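## Task

Press home every drive blank that carries a blue sticker, until it bottoms out and latches, and do not touch the rest. The rack is loose on the table: it may tilt only very slightly (more is a failure) and must finish in its original spot.

## Robot and tools

Robot: two six-joint arms, left_arm and right_arm, each ending in a two-finger parallel gripper with a wrist camera. Base roots in the scene frame: left_arm (-0.013, +0.284, +0.012) m, right_arm (-0.052, -0.301, +0.035) m, both yawed by a tiny amount. A two-camera stand is fixed to the floor behind them. Cameras: cam_head_left, cam_head_right, cam_left_wrist, cam_right_wrist, all 672x504.

Frames. Scene frame: origin at table-top height halfway between the nominal bases, +x away from the robot over the table, +y toward left_arm, +z up. Arm names do not match image sides. Reported hand positions (metres) and quaternions (wxyz) are in the scene frame and may be off by a few cm. Each gripper's fingers point along its own +z and separate along its own y; end_effector_position is the spot between the pads, roughly 1 cm short of the fingertips.

A row (shared by execute_actions and move) is always 14 numbers in [-1, 1], covering both arms even if one stays still: dx, dy, dz, rx, ry, rz, opening for left_arm, then the same seven for right_arm. The six pose numbers are offsets, not poses, measured along that arm's current Hand target axes (the gripper's own frame) and counted from the Hand target held when the action or move begins. Scale: 1.0 equals 0.6 m for dx/dy/dz or 180 degrees for rotation; rx, ry, rz form one rotation vector. Repeating an offset moves the hand further. Opening is absolute, not an offset: +1 fully open (0.094 m), -1 shut. Six zeros re-request the current Hand target; to keep a gripper unchanged, resend its present opening, since 0 means half open.

execute_actions(actions, cameras): actions is a list of actions; each action is a list of up to 15 rows, one per 1/30 s step, lasting 0.5 s in total; a short list repeats its final row. All rows in an action are offsets from the action's starting Hand target. Images come back only for an empty list or when cameras names them (["all"], a list of names, or []).

move(target, speed, blend, opening_speed, grip_force, blocking, cameras): straight-line paths to one row or a list of up to 15 rows, every row counted from the same starting Hand targets. speed in m/s, 0.002 to 2.9 (default 0.25), rotation up to twice that in rad/s; one value or one per row. blend in metres rounds corners; 0 means stop at each row. opening_speed is per second on the -1..+1 scale, at least 0.2. grip_force is newtons per pad, 10 to 50, one value or one per arm, and persists. blocking=false returns after about 0.5 s while motion continues. A move is capped at 10 s and does not avoid obstacles or the other arm. Its result adds a move: line: done (within 10 mm and 2 degrees), off_target, moving, held or fault, plus limits such as paced (pose clipped) or held (steps withheld).

wait(seconds 0 to 10) lets time pass holding commands. stop brakes a running move. zoom_image(camera, region [x0, y0, x1, y1] pixels, at most 504x504) enlarges part of the latest image of that camera. read_manual gives licence text only. finished_scene(scene 1 to 3) ends the current scene irreversibly; the first scene is practice.

Results: per arm end_effector_position, end_effector_quat_wxyz, Hand target (the commanded pose after clipping, base for next offsets), Tool commands, grip_measured (same scale as opening; last Joint positions entry is opening in metres), Joint velocities (may be omitted when all at noise level), joint torques (include gravity, have offsets and noise; joints 1-3 wrap at ±28 N m), and MOTOR HOT or OVER-TEMPERATURE FAULT lines.

Behaviour to expect: resting hands can sit a few cm off the commanded pose without any contact; sending the next action, even all zeros, asks again, and any remaining gap can be sent as an offset. Commanded orientation is clipped to 40 degrees from the measured one each step. A blocked arm keeps pushing until commanded back behind the contact. Faster moves and targets set deeper past a contact hit harder.

Avoid: tipping or sliding the unfixed rack (push gently and straight in, brace with the other arm if needed, check it stays put), pushing blanks of other colours, knocking anything off the table, fast impacts, arms or grippers touching each other, loads on camera cables, paths close to an arm's own base, and long stretched or stalled holds that heat motors (90 °C folds and disables that arm).

Each tool is called after "Call:" in YAML: its name, and indented under it one key for each argument.

## Session

Call:
execute_actions:
  actions: []

Scene clock: 0.00 s.
left_arm: end_effector_position=(+0.2984, +0.1626, +0.1430) grip_measured=+1.000 end_effector_quat_wxyz=(+0.630, +0.017, +0.745, -0.218) | right_arm: end_effector_position=(+0.2499, -0.1156, +0.2255) grip_measured=+1.000 end_effector_quat_wxyz=(+0.536, -0.103, +0.780, +0.307)
Joint positions: left_arm=[-0.352 1.314 0.055 1.147 -0.038 -0.314 0.094] | right_arm=[0.488 0.997 0.393 0.359 -0.195 0.339 0.094]
Joint velocities: within noise
Joint torques (N m): no reading
Heat: left arm: 32 °C; right arm: 31 °C.
Hand target: left_arm +0.3014, +0.1601, +0.1567; +0.646, +0.019, +0.730, -0.221 | right_arm +0.2513, -0.1167, +0.2344; +0.546, -0.106, +0.773, +0.307
Tool commands: left_gripper/opening=+1.0 right_gripper/opening=+1.0

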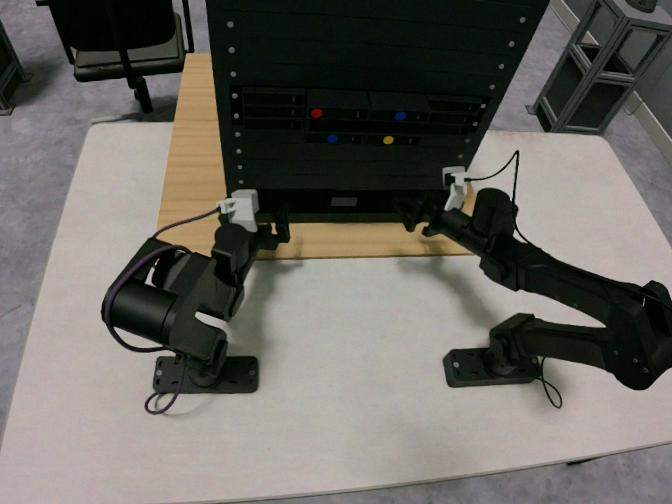

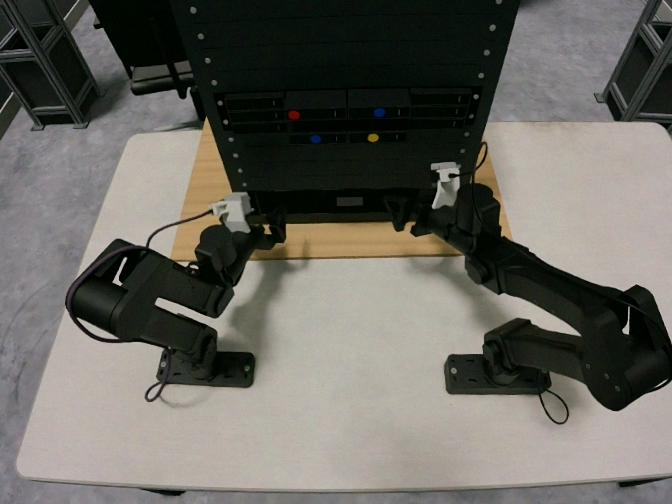

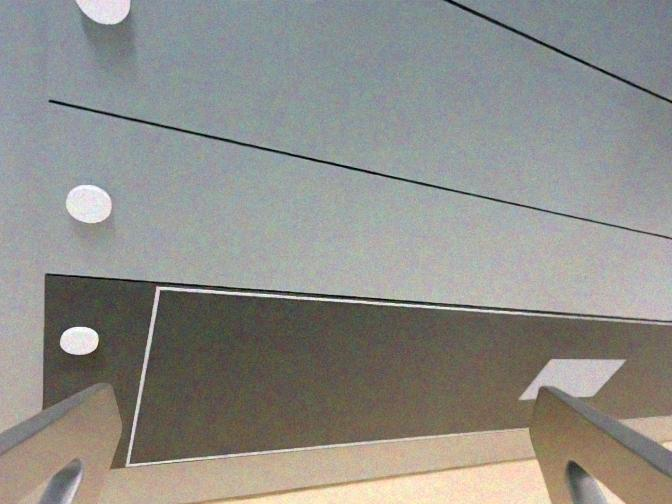

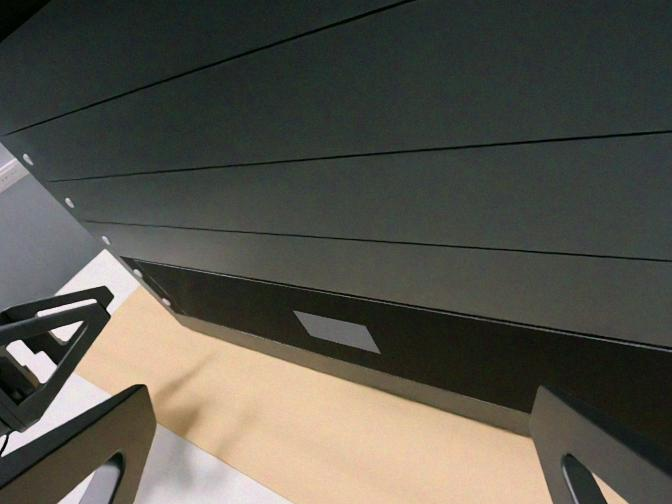

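Call:
zoom_image:
  camera: "cam_head_left"
  region: [210, 70, 530, 240]

Call:
zoom_image:
  camera: "cam_head_right"
  region: [190, 70, 500, 240]

Scaled by 1.575 from the camera's 672x504 image, which has a finer 960x720 frame.

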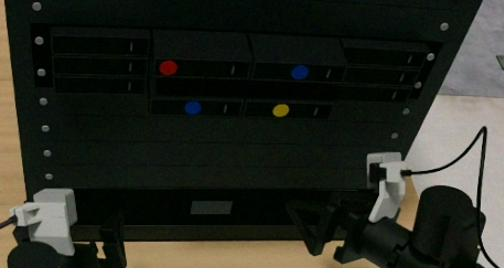

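Scaled by 1.626 from the camera's 672x504 image, which has a finer 960x720 frame.

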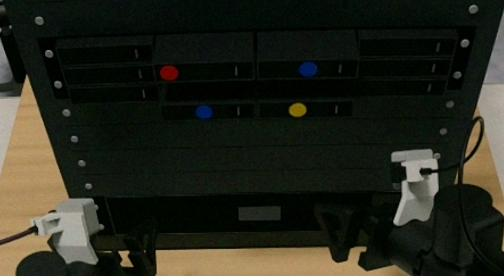

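Call:
move:
  target: [-0.3317,-0.153,-0.151,-0.109,-0.0382,0.0917,-0.95,-0.214,0.057,-0.135,0.19,-0.1046,-0.0926,-0.95]
  cameras: ["all"]

Scene clock: 6.47 s.
left_arm: end_effector_position=(+0.2229, +0.1543, +0.3657) grip_measured=-0.949 end_effector_quat_wxyz=(+0.706, +0.012, +0.708, +0.005) | right_arm: end_effector_position=(+0.2206, -0.1554, +0.3659) grip_measured=-0.947 end_effector_quat_wxyz=(+0.699, -0.014, +0.715, -0.004)
Joint positions: left_arm=[-1.124 0.734 0.733 -0.008 -1.156 0.016 0.002] | right_arm=[1.033 0.863 0.697 0.127 0.98 0.006 0.002]
Joint torques (N m): left_arm=[-0.66 0.42 9.22 1.01 -0.1 -0.05] | right_arm=[0.38 -1.03 9.09 1.36 0.09 -0.13]
Heat: left arm: 33 °C; right arm: 32 °C.
Hand target: left_arm +0.2207, +0.1602, +0.3797; +0.707, +0.000, +0.707, +0.000 | right_arm +0.2202, -0.1594, +0.3808; +0.707, +0.000, +0.707, +0.000
Off the commanded pose: left_arm 0.015 m, 1 deg | right_arm 0.015 m, 2 deg.
move: off_target (left_arm, right_arm)

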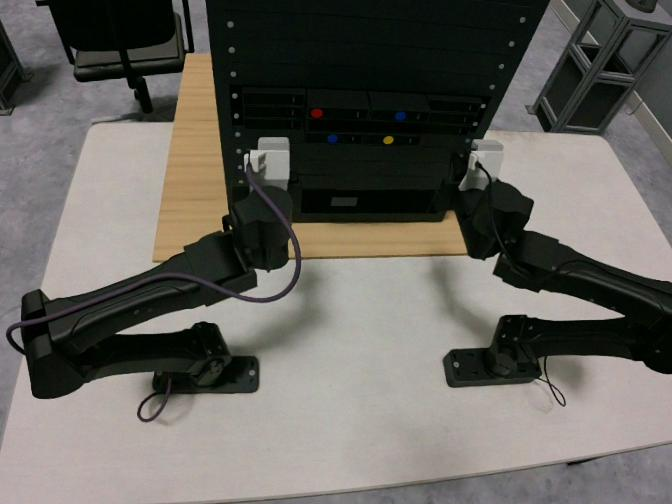

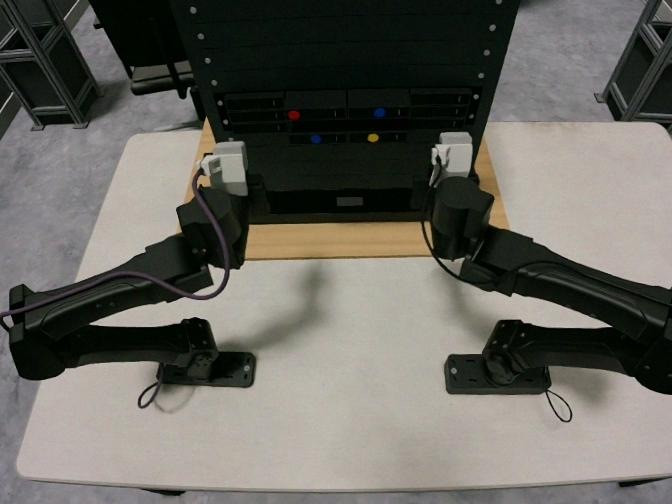

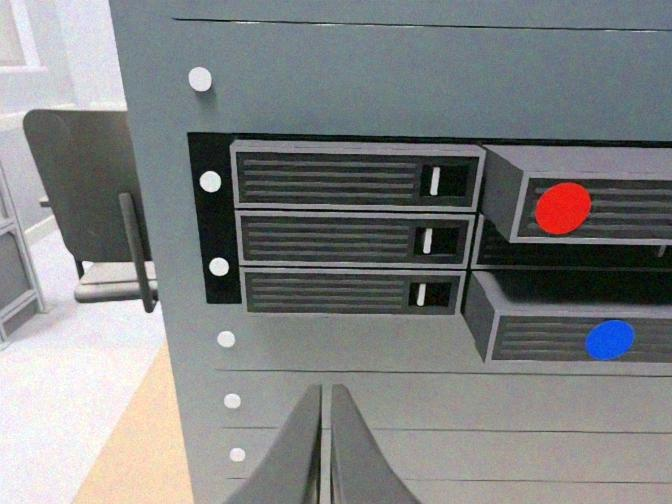

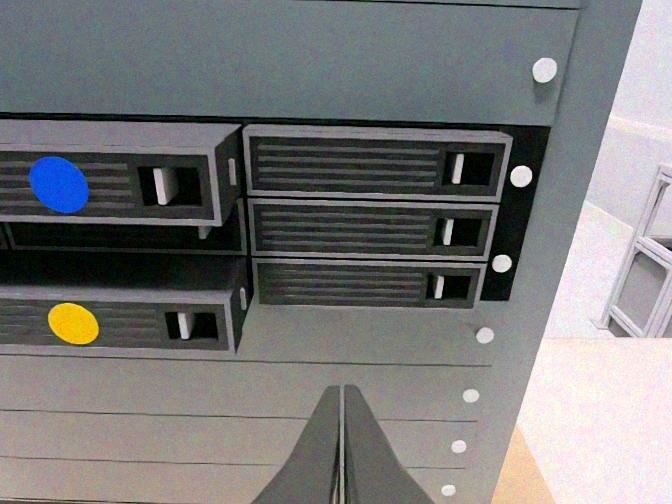

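Call:
move:
  target: [0.0317,-0.193,0.005,0,0,0,-0.95,0,0,0,0,0,0,-0.95]
  cameras: ["all"]

Scene clock: 13.67 s.
left_arm: end_effector_position=(+0.2224, +0.0407, +0.3385) grip_measured=-0.949 end_effector_quat_wxyz=(+0.696, +0.042, +0.717, +0.024) | right_arm: end_effector_position=(+0.2206, -0.1554, +0.3659) grip_measured=-0.947 end_effector_quat_wxyz=(+0.699, -0.014, +0.715, -0.004)
Joint positions: left_arm=[-1.305 1.199 0.867 0.206 -1.32 -0.028 0.002] | right_arm=[1.033 0.863 0.697 0.127 0.98 0.006 0.002]
Joint torques (N m): left_arm=[-0.32 -2.93 8.57 2.01 -0.18 0.06] | right_arm=[0.36 -1.02 9.09 1.36 0.09 -0.13]
Heat: left arm: 33 °C; right arm: 33 °C.
Hand target: left_arm +0.2235, +0.0444, +0.3607; +0.707, +0.000, +0.707, +0.000 | right_arm +0.2202, -0.1594, +0.3808; +0.707, +0.000, +0.707, +0.000
Off the commanded pose: left_arm 0.023 m, 6 deg | right_arm 0.015 m, 2 deg.
move: off_target (left_arm, right_arm)

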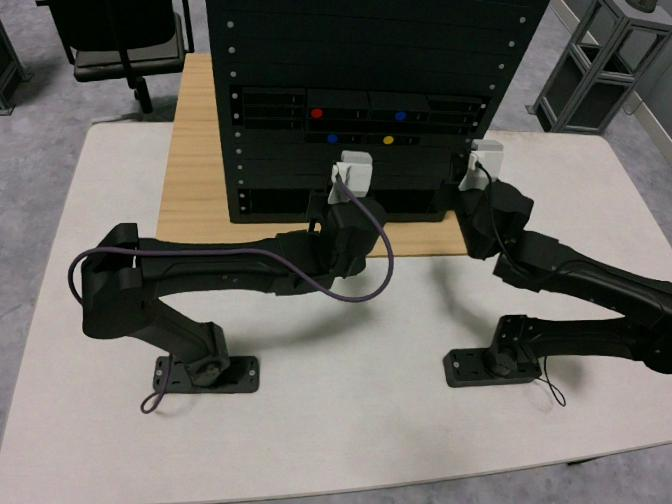

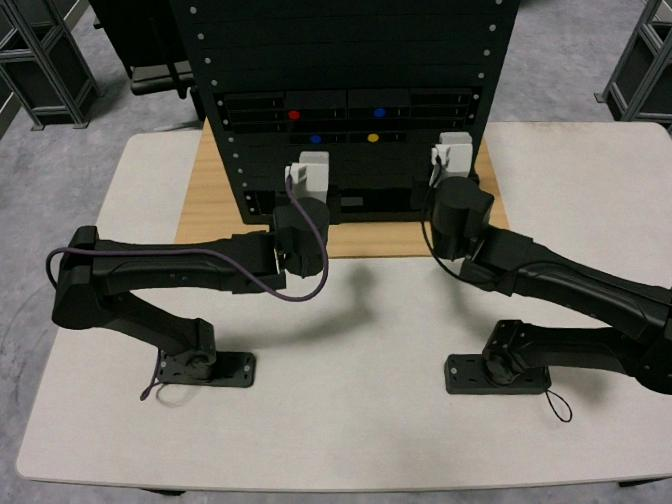

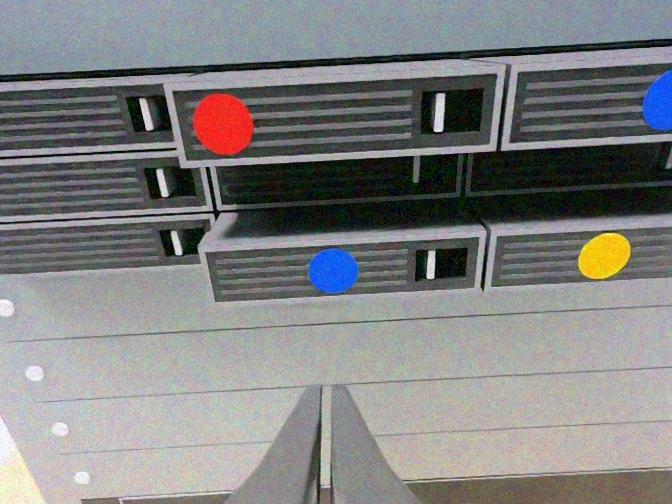

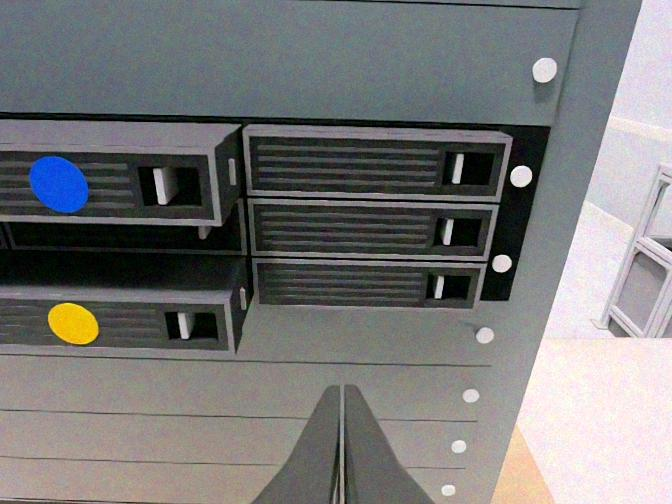

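Call:
move:
  target: [-0.005,-0.0117,0.075,0,0,0,-0.95,0,0,0,0,0,0,-0.95]
  cameras: ["all"]
  speed: 0.1

Scene clock: 17.57 s.
left_arm: end_effector_position=(+0.2670, +0.0412, +0.3379) grip_measured=-0.949 end_effector_quat_wxyz=(+0.692, +0.031, +0.721, +0.037) | right_arm: end_effector_position=(+0.2206, -0.1554, +0.3659) grip_measured=-0.947 end_effector_quat_wxyz=(+0.699, -0.014, +0.715, -0.004)
Joint positions: left_arm=[-1.143 1.277 0.917 0.25 -1.193 -0.005 0.002] | right_arm=[1.033 0.863 0.697 0.127 0.98 0.006 0.002]
Joint torques (N m): left_arm=[0.61 -3.38 9.24 2.12 0.12 0.05] | right_arm=[0.35 -1.03 9.1 1.36 0.09 -0.13]
Heat: left arm: 33 °C; right arm: 33 °C.
Hand target: left_arm +0.2685, +0.0373, +0.3637; +0.707, +0.000, +0.707, +0.000 | right_arm +0.2202, -0.1594, +0.3808; +0.707, +0.000, +0.707, +0.000
Off the commanded pose: left_arm 0.026 m, 6 deg | right_arm 0.015 m, 2 deg.
move: off_target (left_arm, right_arm)

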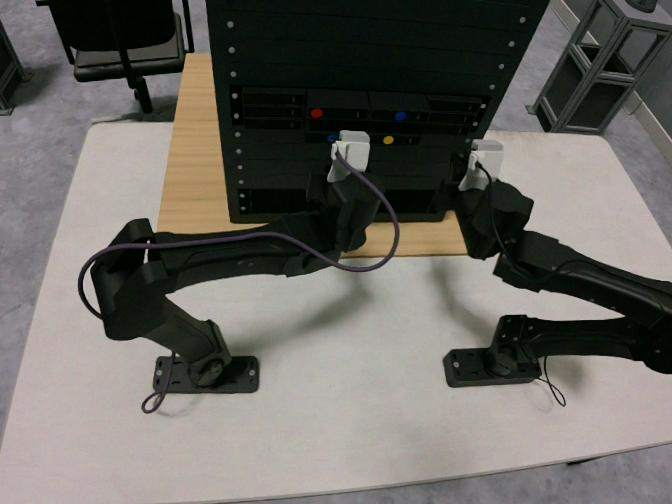

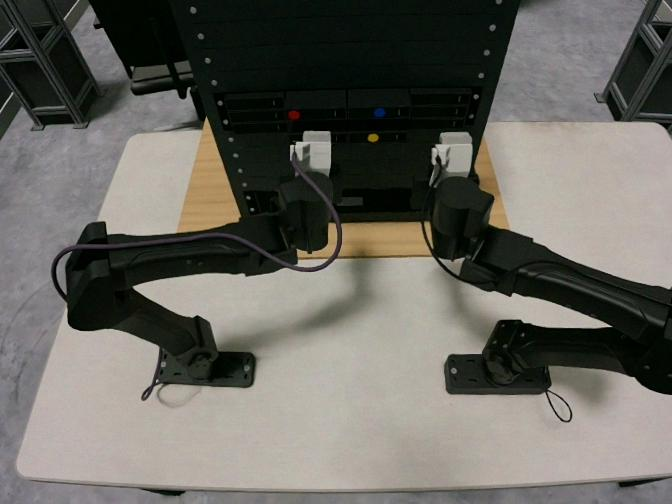

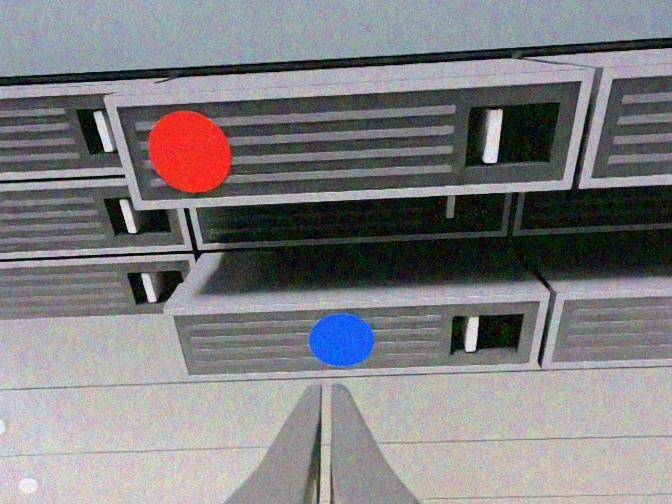

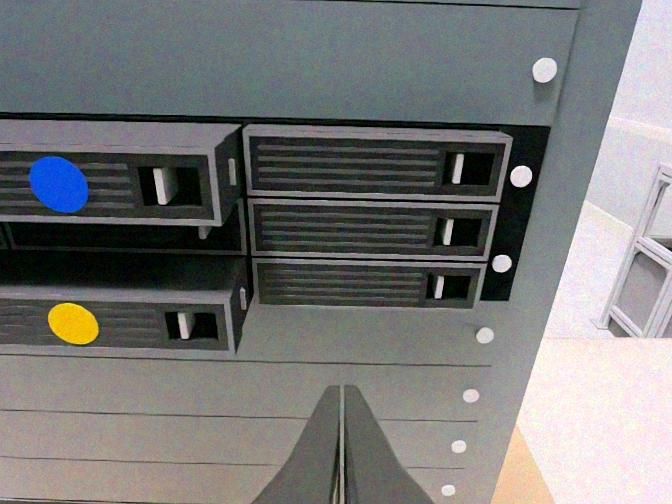

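Call:
move:
  target: [0,-0.0183,0.022,0,0,0,-0.95,0,0,0,0,0,0,-0.95]
  cameras: ["cam_left_wrist"]
  speed: 0.05

Call:
move:
  target: [0,0,0.025,0,0,0,-0.95,0,0,0,0,0,0,-0.95]
  cameras: ["cam_left_wrist"]
  speed: 0.03

Scene clock: 19.60 s.
left_arm: end_effector_position=(+0.2766, +0.0267, +0.3374) grip_measured=-0.949 end_effector_quat_wxyz=(+0.691, +0.035, +0.721, +0.032) | right_arm: end_effector_position=(+0.2206, -0.1554, +0.3659) grip_measured=-0.947 end_effector_quat_wxyz=(+0.699, -0.014, +0.715, -0.004)
Joint positions: left_arm=[-1.128 1.338 0.962 0.267 -1.166 -0.005 0.002] | right_arm=[1.033 0.863 0.697 0.127 0.98 0.006 0.002]
Joint torques (N m): left_arm=[0.65 -4 9.22 2.14 0.12 0.06] | right_arm=[0.38 -1.03 9.1 1.36 0.08 -0.14]
Heat: left arm: 34 °C; right arm: 33 °C.
Hand target: left_arm +0.2817, +0.0263, +0.3637; +0.707, +0.000, +0.707, +0.000 | right_arm +0.2202, -0.1594, +0.3808; +0.707, +0.000, +0.707, +0.000
Off the commanded pose: left_arm 0.027 m, 6 deg | right_arm 0.015 m, 2 deg.
move: off_target (left_arm, right_arm)
Images, in order (width x height): cam_left_wrist 672x504.

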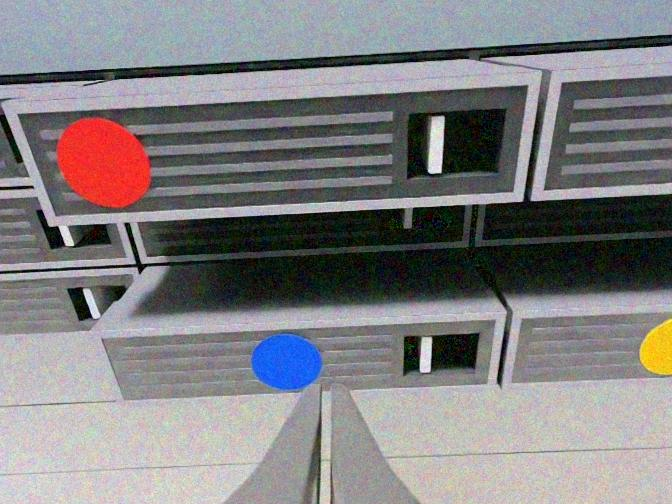

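Scene clock: 20.83 s.
left_arm: end_effector_position=(+0.2925, +0.0281, +0.3364) grip_measured=-0.949 end_effector_quat_wxyz=(+0.689, +0.033, +0.723, +0.033) | right_arm: end_effector_position=(+0.2206, -0.1554, +0.3659) grip_measured=-0.947 end_effector_quat_wxyz=(+0.699, -0.014, +0.715, -0.004)
Joint positions: left_arm=[-1.076 1.363 0.98 0.273 -1.118 -0.004 0.002] | right_arm=[1.033 0.863 0.697 0.127 0.98 0.006 0.002]
Joint torques (N m): left_arm=[0.7 -4.25 9.32 2.19 0.12 0.08] | right_arm=[0.38 -1.02 9.07 1.37 0.09 -0.13]
Heat: left arm: 34 °C; right arm: 33 °C.
Hand target: left_arm +0.2967, +0.0263, +0.3637; +0.707, +0.000, +0.707, +0.000 | right_arm +0.2202, -0.1594, +0.3808; +0.707, +0.000, +0.707, +0.000
Off the commanded pose: left_arm 0.028 m, 6 deg | right_arm 0.015 m, 2 deg.
move: off_target (left_arm, right_arm)
Images, in order (width x height): cam_left_wrist 672x504.

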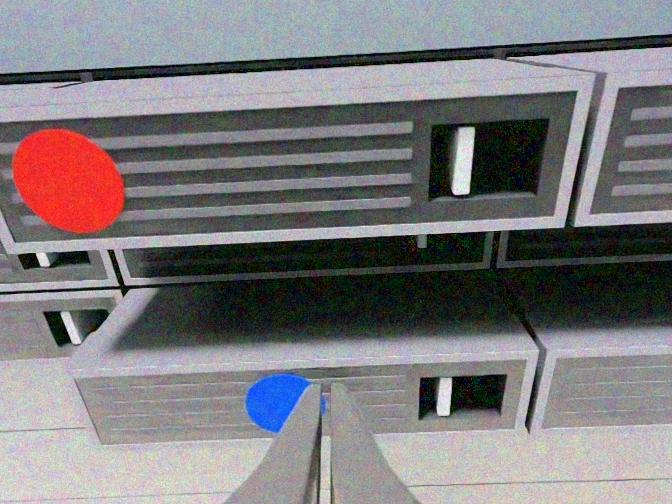

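Call:
move:
  target: [0,0,0.033,0,0,0,-0.95,0,0,0,0,0,0,-0.95]
  cameras: ["cam_left_wrist"]
  speed: 0.03

Call:
move:
  target: [0,0,0.025,0,0,0,-0.95,0,0,0,0,0,0,-0.95]
  cameras: ["cam_left_wrist", "cam_head_left"]
  speed: 0.03

Scene clock: 22.87 s.
left_arm: end_effector_position=(+0.3109, +0.0269, +0.3353) grip_measured=-0.949 end_effector_quat_wxyz=(+0.687, +0.033, +0.725, +0.031) | right_arm: end_effector_position=(+0.2206, -0.1554, +0.3659) grip_measured=-0.947 end_effector_quat_wxyz=(+0.699, -0.014, +0.715, -0.004)
Joint positions: left_arm=[-1.021 1.4 1.009 0.281 -1.06 -0.004 0.002] | right_arm=[1.033 0.863 0.697 0.127 0.98 0.006 0.002]
Joint torques (N m): left_arm=[0.68 -4.49 9.32 2.21 0.13 0.06] | right_arm=[0.35 -1.02 9.11 1.36 0.09 -0.13]
Heat: left arm: 34 °C; right arm: 33 °C.
Hand target: left_arm +0.3165, +0.0263, +0.3637; +0.707, +0.000, +0.707, +0.000 | right_arm +0.2202, -0.1594, +0.3808; +0.707, +0.000, +0.707, +0.000
Off the commanded pose: left_arm 0.029 m, 6 deg | right_arm 0.015 m, 2 deg.
move: off_target (left_arm, right_arm)
Images, in order (width x height): cam_left_wrist 672x504.

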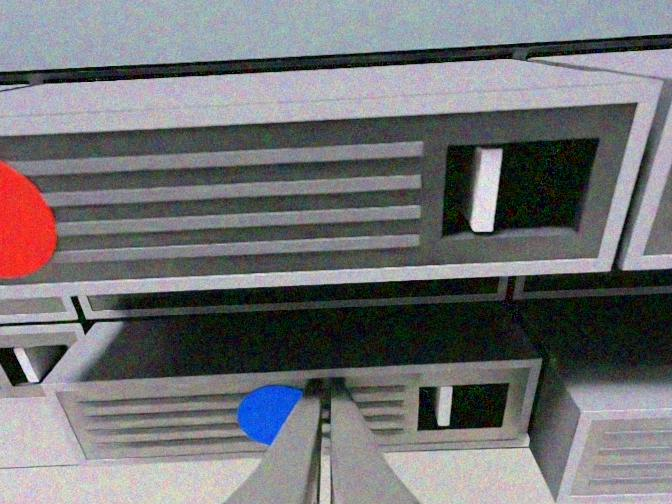

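Scene clock: 23.93 s.
left_arm: end_effector_position=(+0.3246, +0.0277, +0.3347) grip_measured=-0.949 end_effector_quat_wxyz=(+0.686, +0.031, +0.726, +0.032) | right_arm: end_effector_position=(+0.2206, -0.1554, +0.3659) grip_measured=-0.947 end_effector_quat_wxyz=(+0.699, -0.014, +0.715, -0.004)
Joint positions: left_arm=[-0.981 1.427 1.032 0.285 -1.024 -0.004 0.002] | right_arm=[1.033 0.863 0.697 0.127 0.98 0.006 0.002]
Joint torques (N m): left_arm=[0.88 -4.63 9.42 2.27 0.17 0.06] | right_arm=[0.38 -1.03 9.1 1.36 0.08 -0.13]
Heat: left arm: 34 °C; right arm: 33 °C.
Hand target: left_arm +0.3315, +0.0262, +0.3637; +0.707, +0.000, +0.707, +0.000 | right_arm +0.2202, -0.1594, +0.3808; +0.707, +0.000, +0.707, +0.000
Off the commanded pose: left_arm 0.030 m, 6 deg | right_arm 0.015 m, 2 deg.
move: off_target (left_arm, right_arm)
Images, in order (width x height): cam_head_left 672x504, cam_left_wrist 672x504.

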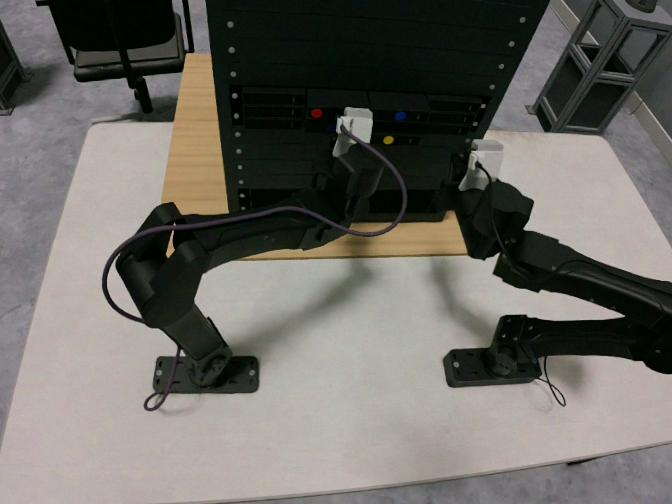

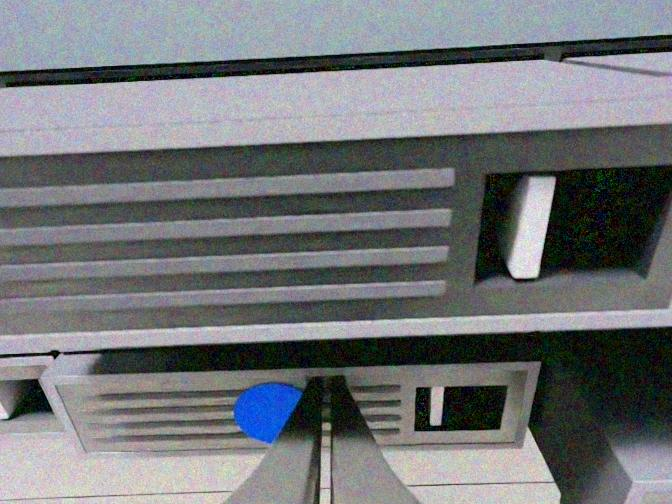

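Call:
move:
  target: [0,0,0.017,0,0,0,-0.95,0,0,0,0,0,0,-0.95]
  cameras: ["cam_left_wrist"]
  speed: 0.03

Call:
zoom_image:
  camera: "cam_left_wrist"
  region: [0, 252, 600, 504]

Scene clock: 25.57 s.
left_arm: end_effector_position=(+0.3324, +0.0274, +0.3348) grip_measured=-0.949 end_effector_quat_wxyz=(+0.686, +0.031, +0.727, +0.032) | right_arm: end_effector_position=(+0.2206, -0.1554, +0.3659) grip_measured=-0.947 end_effector_quat_wxyz=(+0.699, -0.014, +0.715, -0.004)
Joint positions: left_arm=[-0.959 1.444 1.048 0.288 -1.003 -0.002 0.002] | right_arm=[1.033 0.863 0.697 0.127 0.98 0.006 0.002]
Joint torques (N m): left_arm=[1.42 -4.41 9.66 2.29 0.2 0.08] | right_arm=[0.38 -1.02 9.13 1.35 0.09 -0.14]
Heat: left arm: 34 °C; right arm: 34 °C.
Hand target: left_arm +0.3417, +0.0262, +0.3637; +0.707, +0.000, +0.707, +0.000 | right_arm +0.2202, -0.1594, +0.3808; +0.707, +0.000, +0.707, +0.000
Off the commanded pose: left_arm 0.030 m, 6 deg | right_arm 0.015 m, 2 deg.
move: off_target (left_arm, right_arm)
Images, in order (width x height): cam_left_wrist 672x504.

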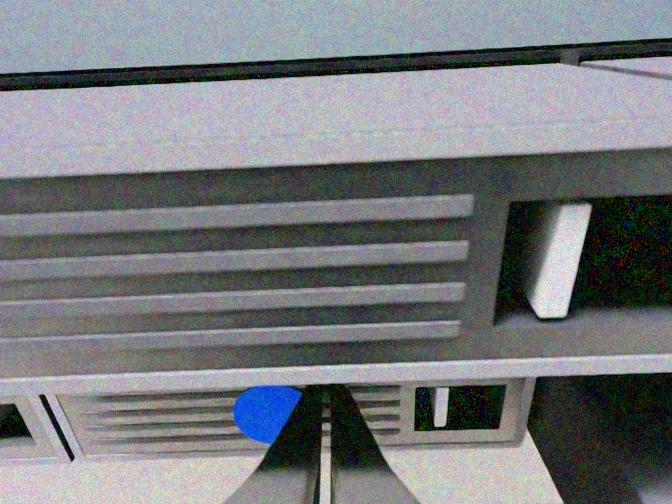

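Region (0, 252, 600, 504) is 600x252 pixels. A region can be at most 504 by 504 pixels.

Call:
move:
  target: [0,0,0.01,0,0,0,-0.95,0,0,0,0,0,0,-0.95]
  cameras: []
  speed: 0.03

Call:
move:
  target: [0,0,0.01,0,0,0,-0.95,0,0,0,0,0,0,-0.95]
  cameras: ["cam_left_wrist"]
  speed: 0.03

Call:
zoom_image:
  camera: "cam_left_wrist"
  region: [0, 302, 300, 504]

Scene clock: 27.23 s.
left_arm: end_effector_position=(+0.3325, +0.0273, +0.3354) grip_measured=-0.949 end_effector_quat_wxyz=(+0.686, +0.030, +0.726, +0.031) | right_arm: end_effector_position=(+0.2206, -0.1554, +0.3659) grip_measured=-0.947 end_effector_quat_wxyz=(+0.699, -0.014, +0.715, -0.004)
Joint positions: left_arm=[-0.959 1.444 1.049 0.288 -1.003 -0.002 0.002] | right_arm=[1.033 0.863 0.697 0.127 0.98 0.006 0.002]
Joint torques (N m): left_arm=[2.74 -3.73 10.1 2.33 0.34 0.07] | right_arm=[0.38 -1.03 9.09 1.37 0.09 -0.14]
Heat: left arm: 34 °C; right arm: 34 °C.
Hand target: left_arm +0.3477, +0.0262, +0.3637; +0.707, +0.000, +0.707, +0.000 | right_arm +0.2202, -0.1594, +0.3808; +0.707, +0.000, +0.707, +0.000
Off the commanded pose: left_arm 0.032 m, 6 deg | right_arm 0.015 m, 2 deg.
move: off_target (left_arm, right_arm)
No camera images: "cameras" was empty.

Scene clock: 28.23 s.
left_arm: end_effector_position=(+0.3327, +0.0270, +0.3355) grip_measured=-0.949 end_effector_quat_wxyz=(+0.686, +0.031, +0.726, +0.032) | right_arm: end_effector_position=(+0.2206, -0.1554, +0.3659) grip_measured=-0.947 end_effector_quat_wxyz=(+0.699, -0.014, +0.715, -0.004)
Joint positions: left_arm=[-0.959 1.446 1.051 0.288 -1.003 -0.001 0.002] | right_arm=[1.033 0.863 0.697 0.127 0.98 0.006 0.002]
Joint torques (N m): left_arm=[3.96 -2.93 10.66 2.38 0.49 0.07] | right_arm=[0.36 -1.03 9.09 1.36 0.09 -0.13]
Heat: left arm: 35 °C; right arm: 34 °C.
Hand target: left_arm +0.3537, +0.0262, +0.3637; +0.707, +0.000, +0.707, +0.000 | right_arm +0.2202, -0.1594, +0.3808; +0.707, +0.000, +0.707, +0.000
Off the commanded pose: left_arm 0.035 m, 6 deg | right_arm 0.015 m, 2 deg.
move: off_target (left_arm, right_arm)
Images, in order (width x height): cam_left_wrist 672x504.

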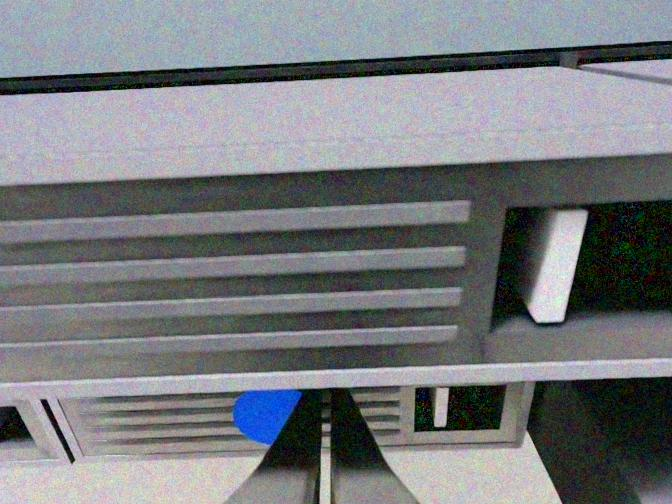

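Scaled by 1.680 from the camera's 672x504 image, which has a finer 960x720 frame.

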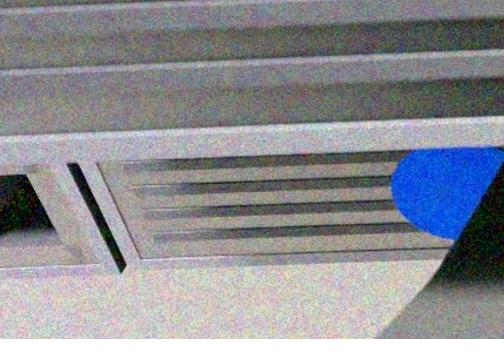

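Call:
move:
  target: [0,0,0.015,0,0,0,-0.95,0,0,0,0,0,0,-0.95]
  cameras: []
  speed: 0.03

Call:
move:
  target:
    - [0,0,-0.16,0,0,0,-0.95,0,0,0,0,0,0,-0.95]
    - [0,0.19,-0.22,0,0,0,-0.95,0,0,0,0,0,0,-0.95]
  cameras: ["all"]
  blend: 0.02
  speed: 0.15

Scene clock: 29.93 s.
left_arm: end_effector_position=(+0.3331, +0.0266, +0.3354) grip_measured=-0.949 end_effector_quat_wxyz=(+0.686, +0.032, +0.727, +0.034) | right_arm: end_effector_position=(+0.2206, -0.1554, +0.3659) grip_measured=-0.947 end_effector_quat_wxyz=(+0.699, -0.014, +0.715, -0.004)
Joint positions: left_arm=[-0.959 1.449 1.054 0.287 -1.004 0.002 0.002] | right_arm=[1.033 0.863 0.697 0.127 0.98 0.006 0.002]
Joint torques (N m): left_arm=[5.7 -2.14 11.37 2.42 0.72 0.09] | right_arm=[0.35 -1.02 9.07 1.36 0.09 -0.13]
Heat: left arm: 35 °C; right arm: 34 °C.
Hand target: left_arm +0.3627, +0.0262, +0.3637; +0.707, +0.000, +0.707, +0.000 | right_arm +0.2202, -0.1594, +0.3808; +0.707, +0.000, +0.707, +0.000
Off the commanded pose: left_arm 0.041 m, 6 deg | right_arm 0.015 m, 2 deg.
move: off_target (left_arm, right_arm)
No camera images: "cameras" was empty.

Scene clock: 32.57 s.
left_arm: end_effector_position=(+0.2312, +0.1417, +0.3660) grip_measured=-0.949 end_effector_quat_wxyz=(+0.711, -0.010, +0.703, +0.000) | right_arm: end_effector_position=(+0.2206, -0.1554, +0.3659) grip_measured=-0.947 end_effector_quat_wxyz=(+0.699, -0.014, +0.715, -0.004)
Joint positions: left_arm=[-1.117 0.814 0.732 0.112 -1.173 0.013 0.002] | right_arm=[1.033 0.863 0.697 0.127 0.98 0.006 0.002]
Joint torques (N m): left_arm=[0.64 -0.16 6.12 0.98 0.18 -0.09] | right_arm=[0.36 -1.03 9.11 1.37 0.09 -0.14]
Heat: left arm: 35 °C; right arm: 34 °C.
Hand target: left_arm +0.2309, +0.1404, +0.3637; +0.707, +0.000, +0.707, +0.000 | right_arm +0.2202, -0.1594, +0.3808; +0.707, +0.000, +0.707, +0.000
Off the commanded pose: left_arm 0.003 m, 1 deg | right_arm 0.015 m, 2 deg.
move: off_target (right_arm)

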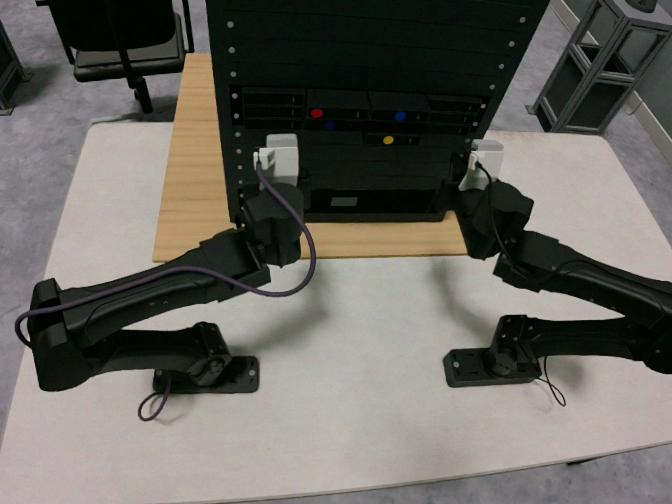

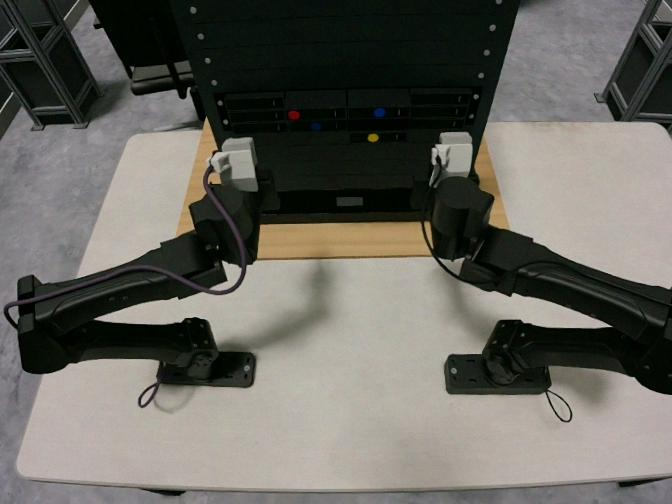

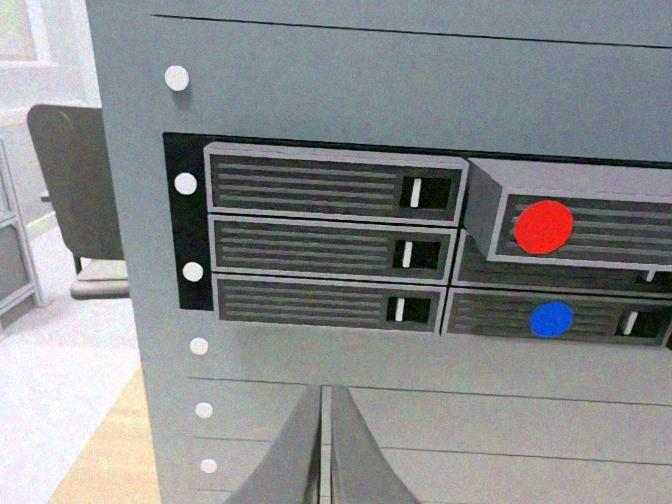

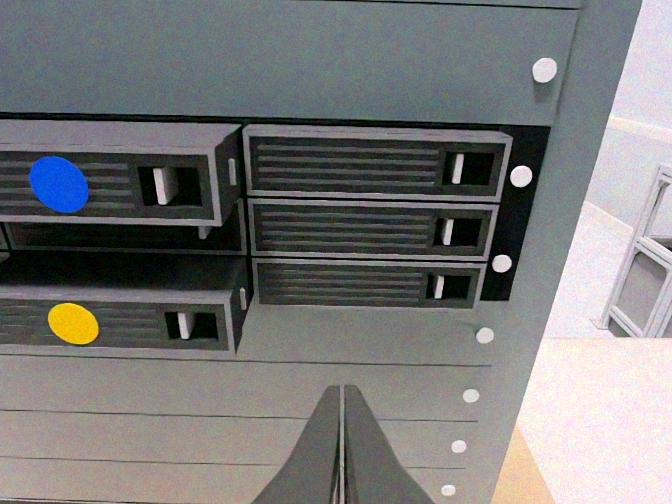

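Call:
move:
  target: [0,0,0,0,0,0,-0.95,-0.053,0.15,0.04,0,0,0,-0.95]
  cameras: ["cam_right_wrist"]

Scene clock: 35.03 s.
left_arm: end_effector_position=(+0.2312, +0.1417, +0.3658) grip_measured=-0.949 end_effector_quat_wxyz=(+0.711, -0.010, +0.703, +0.000) | right_arm: end_effector_position=(+0.2424, -0.0658, +0.3909) grip_measured=-0.947 end_effector_quat_wxyz=(+0.693, -0.031, +0.720, -0.017)
Joint positions: left_arm=[-1.117 0.814 0.732 0.11 -1.173 0.013 0.002] | right_arm=[1.149 1.248 1.008 0.157 1.092 0.006 0.002]
Joint torques (N m): left_arm=[0.65 0.01 6.13 0.97 0.16 -0.09] | right_arm=[0.02 -4.12 9.37 1.71 0.11 -0.11]
Heat: left arm: 34 °C; right arm: 34 °C.
Hand target: left_arm +0.2309, +0.1404, +0.3637; +0.707, +0.000, +0.707, +0.000 | right_arm +0.2442, -0.0694, +0.4126; +0.707, +0.000, +0.707, +0.000
Off the commanded pose: left_arm 0.002 m, 1 deg | right_arm 0.022 m, 5 deg.
move: off_target (right_arm)
Images, in order (width x height): cam_right_wrist 672x504.

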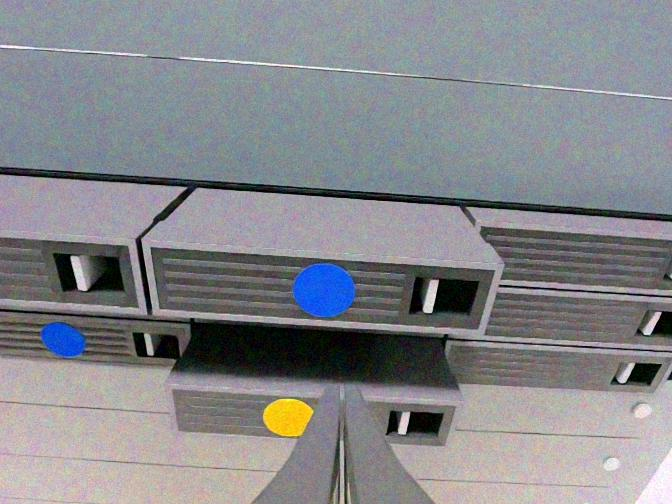

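Call:
move:
  target: [0,0,0,0,0,0,-0.95,-0.004,0.011,0.072,0,0,0,-0.95]
  cameras: ["cam_right_wrist"]
  speed: 0.1

Scene clock: 36.90 s.
left_arm: end_effector_position=(+0.2312, +0.1417, +0.3658) grip_measured=-0.949 end_effector_quat_wxyz=(+0.711, -0.010, +0.703, +0.000) | right_arm: end_effector_position=(+0.2867, -0.0667, +0.3935) grip_measured=-0.947 end_effector_quat_wxyz=(+0.692, -0.018, +0.722, -0.024)
Joint positions: left_arm=[-1.117 0.814 0.732 0.11 -1.173 0.013 0.002] | right_arm=[1.016 1.349 1.093 0.18 0.986 0.005 0.002]
Joint torques (N m): left_arm=[0.58 -0.08 6.2 0.96 0.18 -0.09] | right_arm=[-0.34 -4.75 9.47 1.79 -0.05 -0.11]
Heat: left arm: 34 °C; right arm: 34 °C.
Hand target: left_arm +0.2309, +0.1404, +0.3637; +0.707, +0.000, +0.707, +0.000 | right_arm +0.2874, -0.0628, +0.4150; +0.707, +0.000, +0.707, +0.000
Off the commanded pose: left_arm 0.002 m, 1 deg | right_arm 0.022 m, 4 deg.
move: off_target (right_arm)
Images, in order (width x height): cam_right_wrist 672x504.

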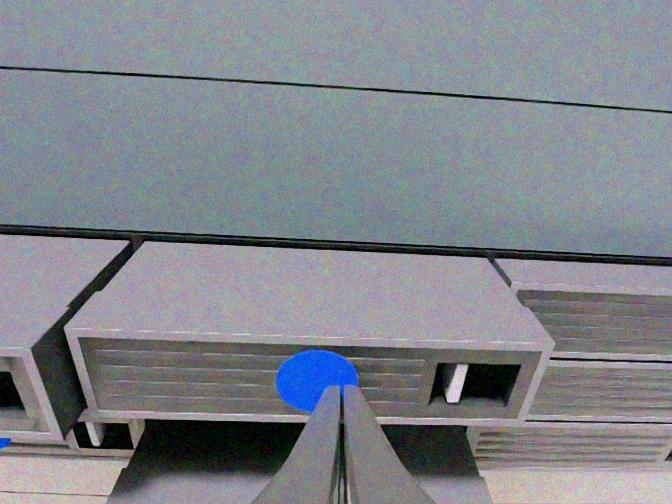

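Call:
move:
  target:
    - [0,0,0,0,0,0,-0.95,0,0.01,0,0,0,0,-0.95]
    - [0,0,0,0,0,0,-0.95,0,0.01,0.08,0,0,0,-0.95]
  cameras: ["cam_right_wrist"]
  speed: 0.04
  blend: 0.003

Call:
move:
  target: [0,0,0,0,0,0,-0.95,0,0,0.025,0,0,0,-0.95]
  cameras: []
  speed: 0.03

Call:
move:
  target: [0,0,0,0,0,0,-0.95,0,0,0.015,0,0,0,-0.95]
  cameras: ["cam_right_wrist"]
  speed: 0.03

Scene clock: 39.70 s.
left_arm: end_effector_position=(+0.2312, +0.1417, +0.3658) grip_measured=-0.949 end_effector_quat_wxyz=(+0.711, -0.010, +0.703, +0.000) | right_arm: end_effector_position=(+0.3154, -0.0571, +0.3939) grip_measured=-0.947 end_effector_quat_wxyz=(+0.690, -0.019, +0.723, -0.022)
Joint positions: left_arm=[-1.117 0.814 0.732 0.11 -1.173 0.013 0.002] | right_arm=[0.955 1.441 1.173 0.192 0.92 0.003 0.002]
Joint torques (N m): left_arm=[0.61 -0.09 6.12 0.98 0.19 -0.08] | right_arm=[-3.9 -3.41 11.17 1.94 -0.44 -0.13]
Heat: left arm: 34 °C; right arm: 34 °C.
Hand target: left_arm +0.2309, +0.1404, +0.3637; +0.707, +0.000, +0.707, +0.000 | right_arm +0.3354, -0.0568, +0.4151; +0.707, +0.000, +0.707, +0.000
Off the commanded pose: left_arm 0.002 m, 1 deg | right_arm 0.029 m, 4 deg.
move: off_target (right_arm)
Images, in order (width x height): cam_right_wrist 672x504.

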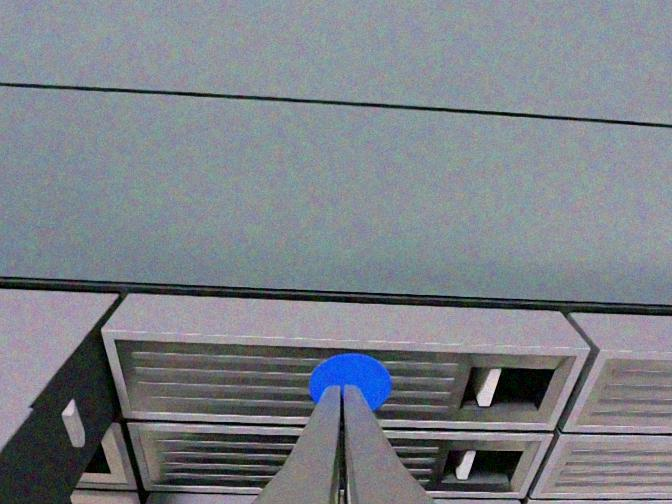

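Scene clock: 40.80 s.
left_arm: end_effector_position=(+0.2312, +0.1417, +0.3658) grip_measured=-0.949 end_effector_quat_wxyz=(+0.711, -0.010, +0.703, +0.000) | right_arm: end_effector_position=(+0.3165, -0.0575, +0.3948) grip_measured=-0.947 end_effector_quat_wxyz=(+0.690, -0.017, +0.723, -0.024)
Joint positions: left_arm=[-1.117 0.814 0.732 0.11 -1.173 0.013 0.002] | right_arm=[0.953 1.446 1.179 0.192 0.924 0.003 0.002]
Joint torques (N m): left_arm=[0.62 -0.06 6.22 0.97 0.18 -0.08] | right_arm=[-6.89 -1.83 12.49 2.01 -0.8 -0.13]
Heat: left arm: 34 °C; right arm: 35 °C.
Hand target: left_arm +0.2309, +0.1404, +0.3637; +0.707, +0.000, +0.707, +0.000 | right_arm +0.3504, -0.0568, +0.4151; +0.707, +0.000, +0.707, +0.000
Off the commanded pose: left_arm 0.002 m, 1 deg | right_arm 0.040 m, 4 deg.
move: off_target (right_arm)
No camera images: "cameras" was empty.

Scene clock: 41.80 s.
left_arm: end_effector_position=(+0.2312, +0.1417, +0.3658) grip_measured=-0.949 end_effector_quat_wxyz=(+0.711, -0.010, +0.703, +0.000) | right_arm: end_effector_position=(+0.3170, -0.0571, +0.3949) grip_measured=-0.947 end_effector_quat_wxyz=(+0.690, -0.016, +0.723, -0.024)
Joint positions: left_arm=[-1.117 0.814 0.732 0.11 -1.173 0.013 0.002] | right_arm=[0.953 1.449 1.182 0.192 0.926 0.003 0.002]
Joint torques (N m): left_arm=[0.64 -0.05 6.19 0.98 0.18 -0.08] | right_arm=[-8.57 -1.02 13.19 2.05 -0.99 -0.12]
Heat: left arm: 34 °C; right arm: 35 °C.
Hand target: left_arm +0.2309, +0.1404, +0.3637; +0.707, +0.000, +0.707, +0.000 | right_arm +0.3594, -0.0568, +0.4151; +0.707, +0.000, +0.707, +0.000
Off the commanded pose: left_arm 0.002 m, 1 deg | right_arm 0.047 m, 4 deg.
move: off_target (right_arm)
Images, in order (width x height): cam_right_wrist 672x504.

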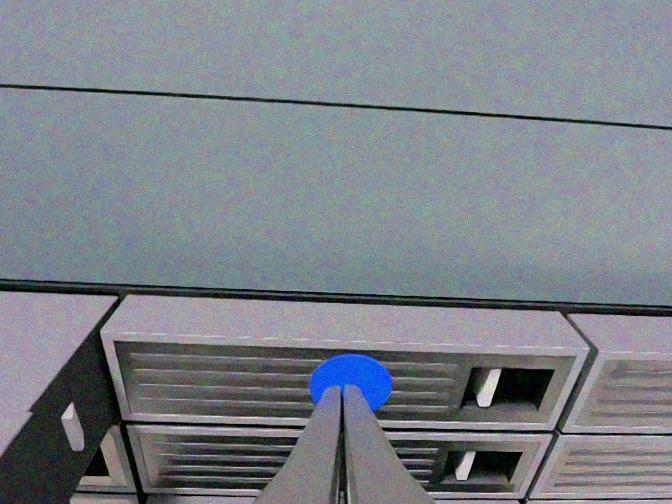

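Call:
move:
  target:
    - [0,0,0,0,0,0,-0.95,0,0,-0.16,0,0,0,-0.95]
    - [0,0,0,0,0,0,-0.95,0,-0.17,-0.22,0,0,0,-0.95]
  cameras: ["all"]
  blend: 0.02
  speed: 0.15

Scene clock: 44.60 s.
left_arm: end_effector_position=(+0.2312, +0.1417, +0.3658) grip_measured=-0.949 end_effector_quat_wxyz=(+0.711, -0.010, +0.703, +0.000) | right_arm: end_effector_position=(+0.2287, -0.1609, +0.4251) grip_measured=-0.947 end_effector_quat_wxyz=(+0.717, +0.021, +0.696, +0.008)
Joint positions: left_arm=[-1.117 0.814 0.732 0.11 -1.173 0.013 0.002] | right_arm=[0.994 0.912 0.889 0.075 0.973 -0.001 0.002]
Joint torques (N m): left_arm=[0.69 -0.03 6.09 0.97 0.19 -0.08] | right_arm=[-0.36 -1.59 5.65 0.83 -0.12 -0.08]
Heat: left arm: 33 °C; right arm: 35 °C.
Hand target: left_arm +0.2309, +0.1404, +0.3637; +0.707, +0.000, +0.707, +0.000 | right_arm +0.2274, -0.1588, +0.4150; +0.707, +0.000, +0.707, +0.000
Off the commanded pose: left_arm 0.002 m, 1 deg | right_arm 0.010 m, 3 deg.
move: off_target (right_arm)

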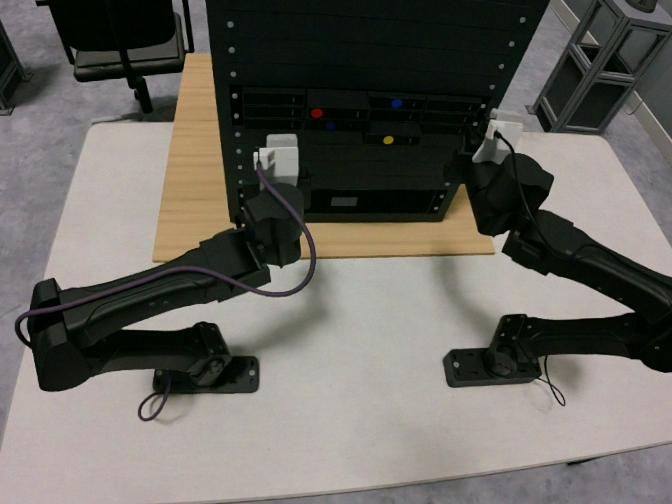

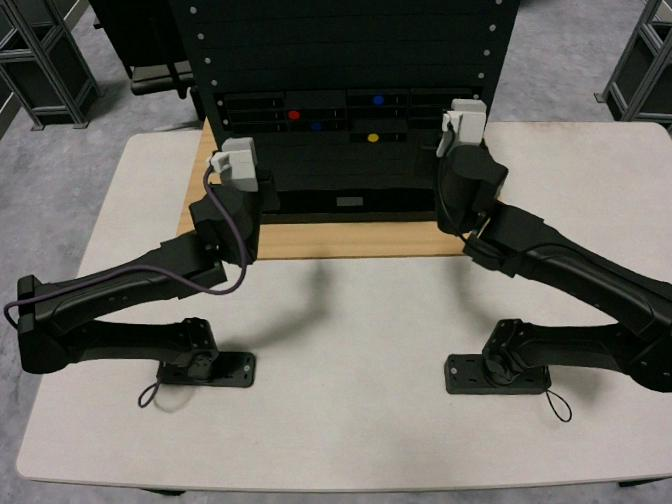

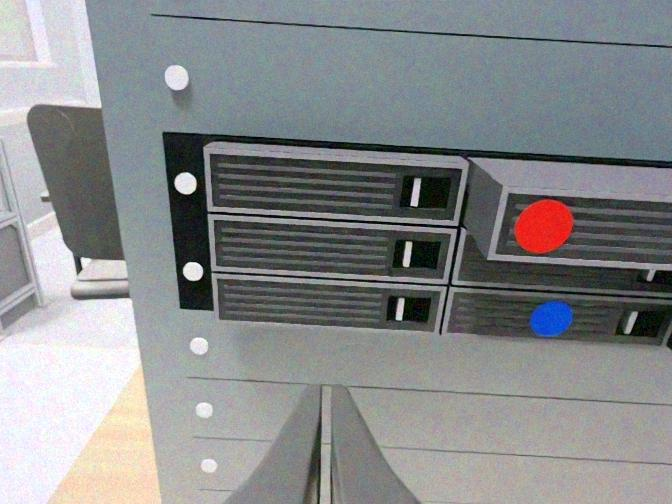

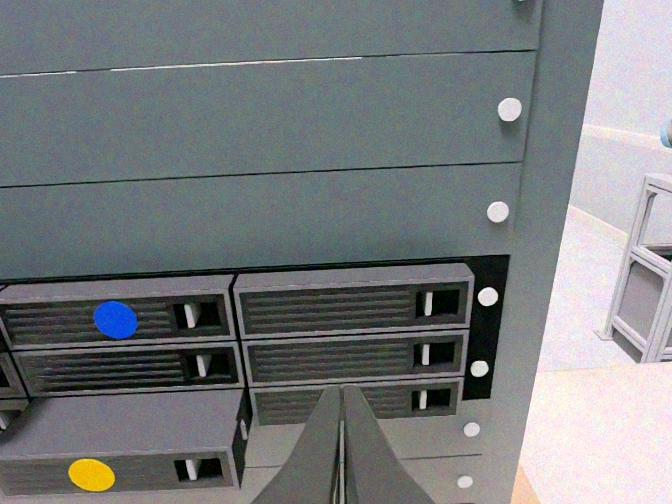

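Call:
finished_scene:
  scene: 1

The scene is finished: the task was done.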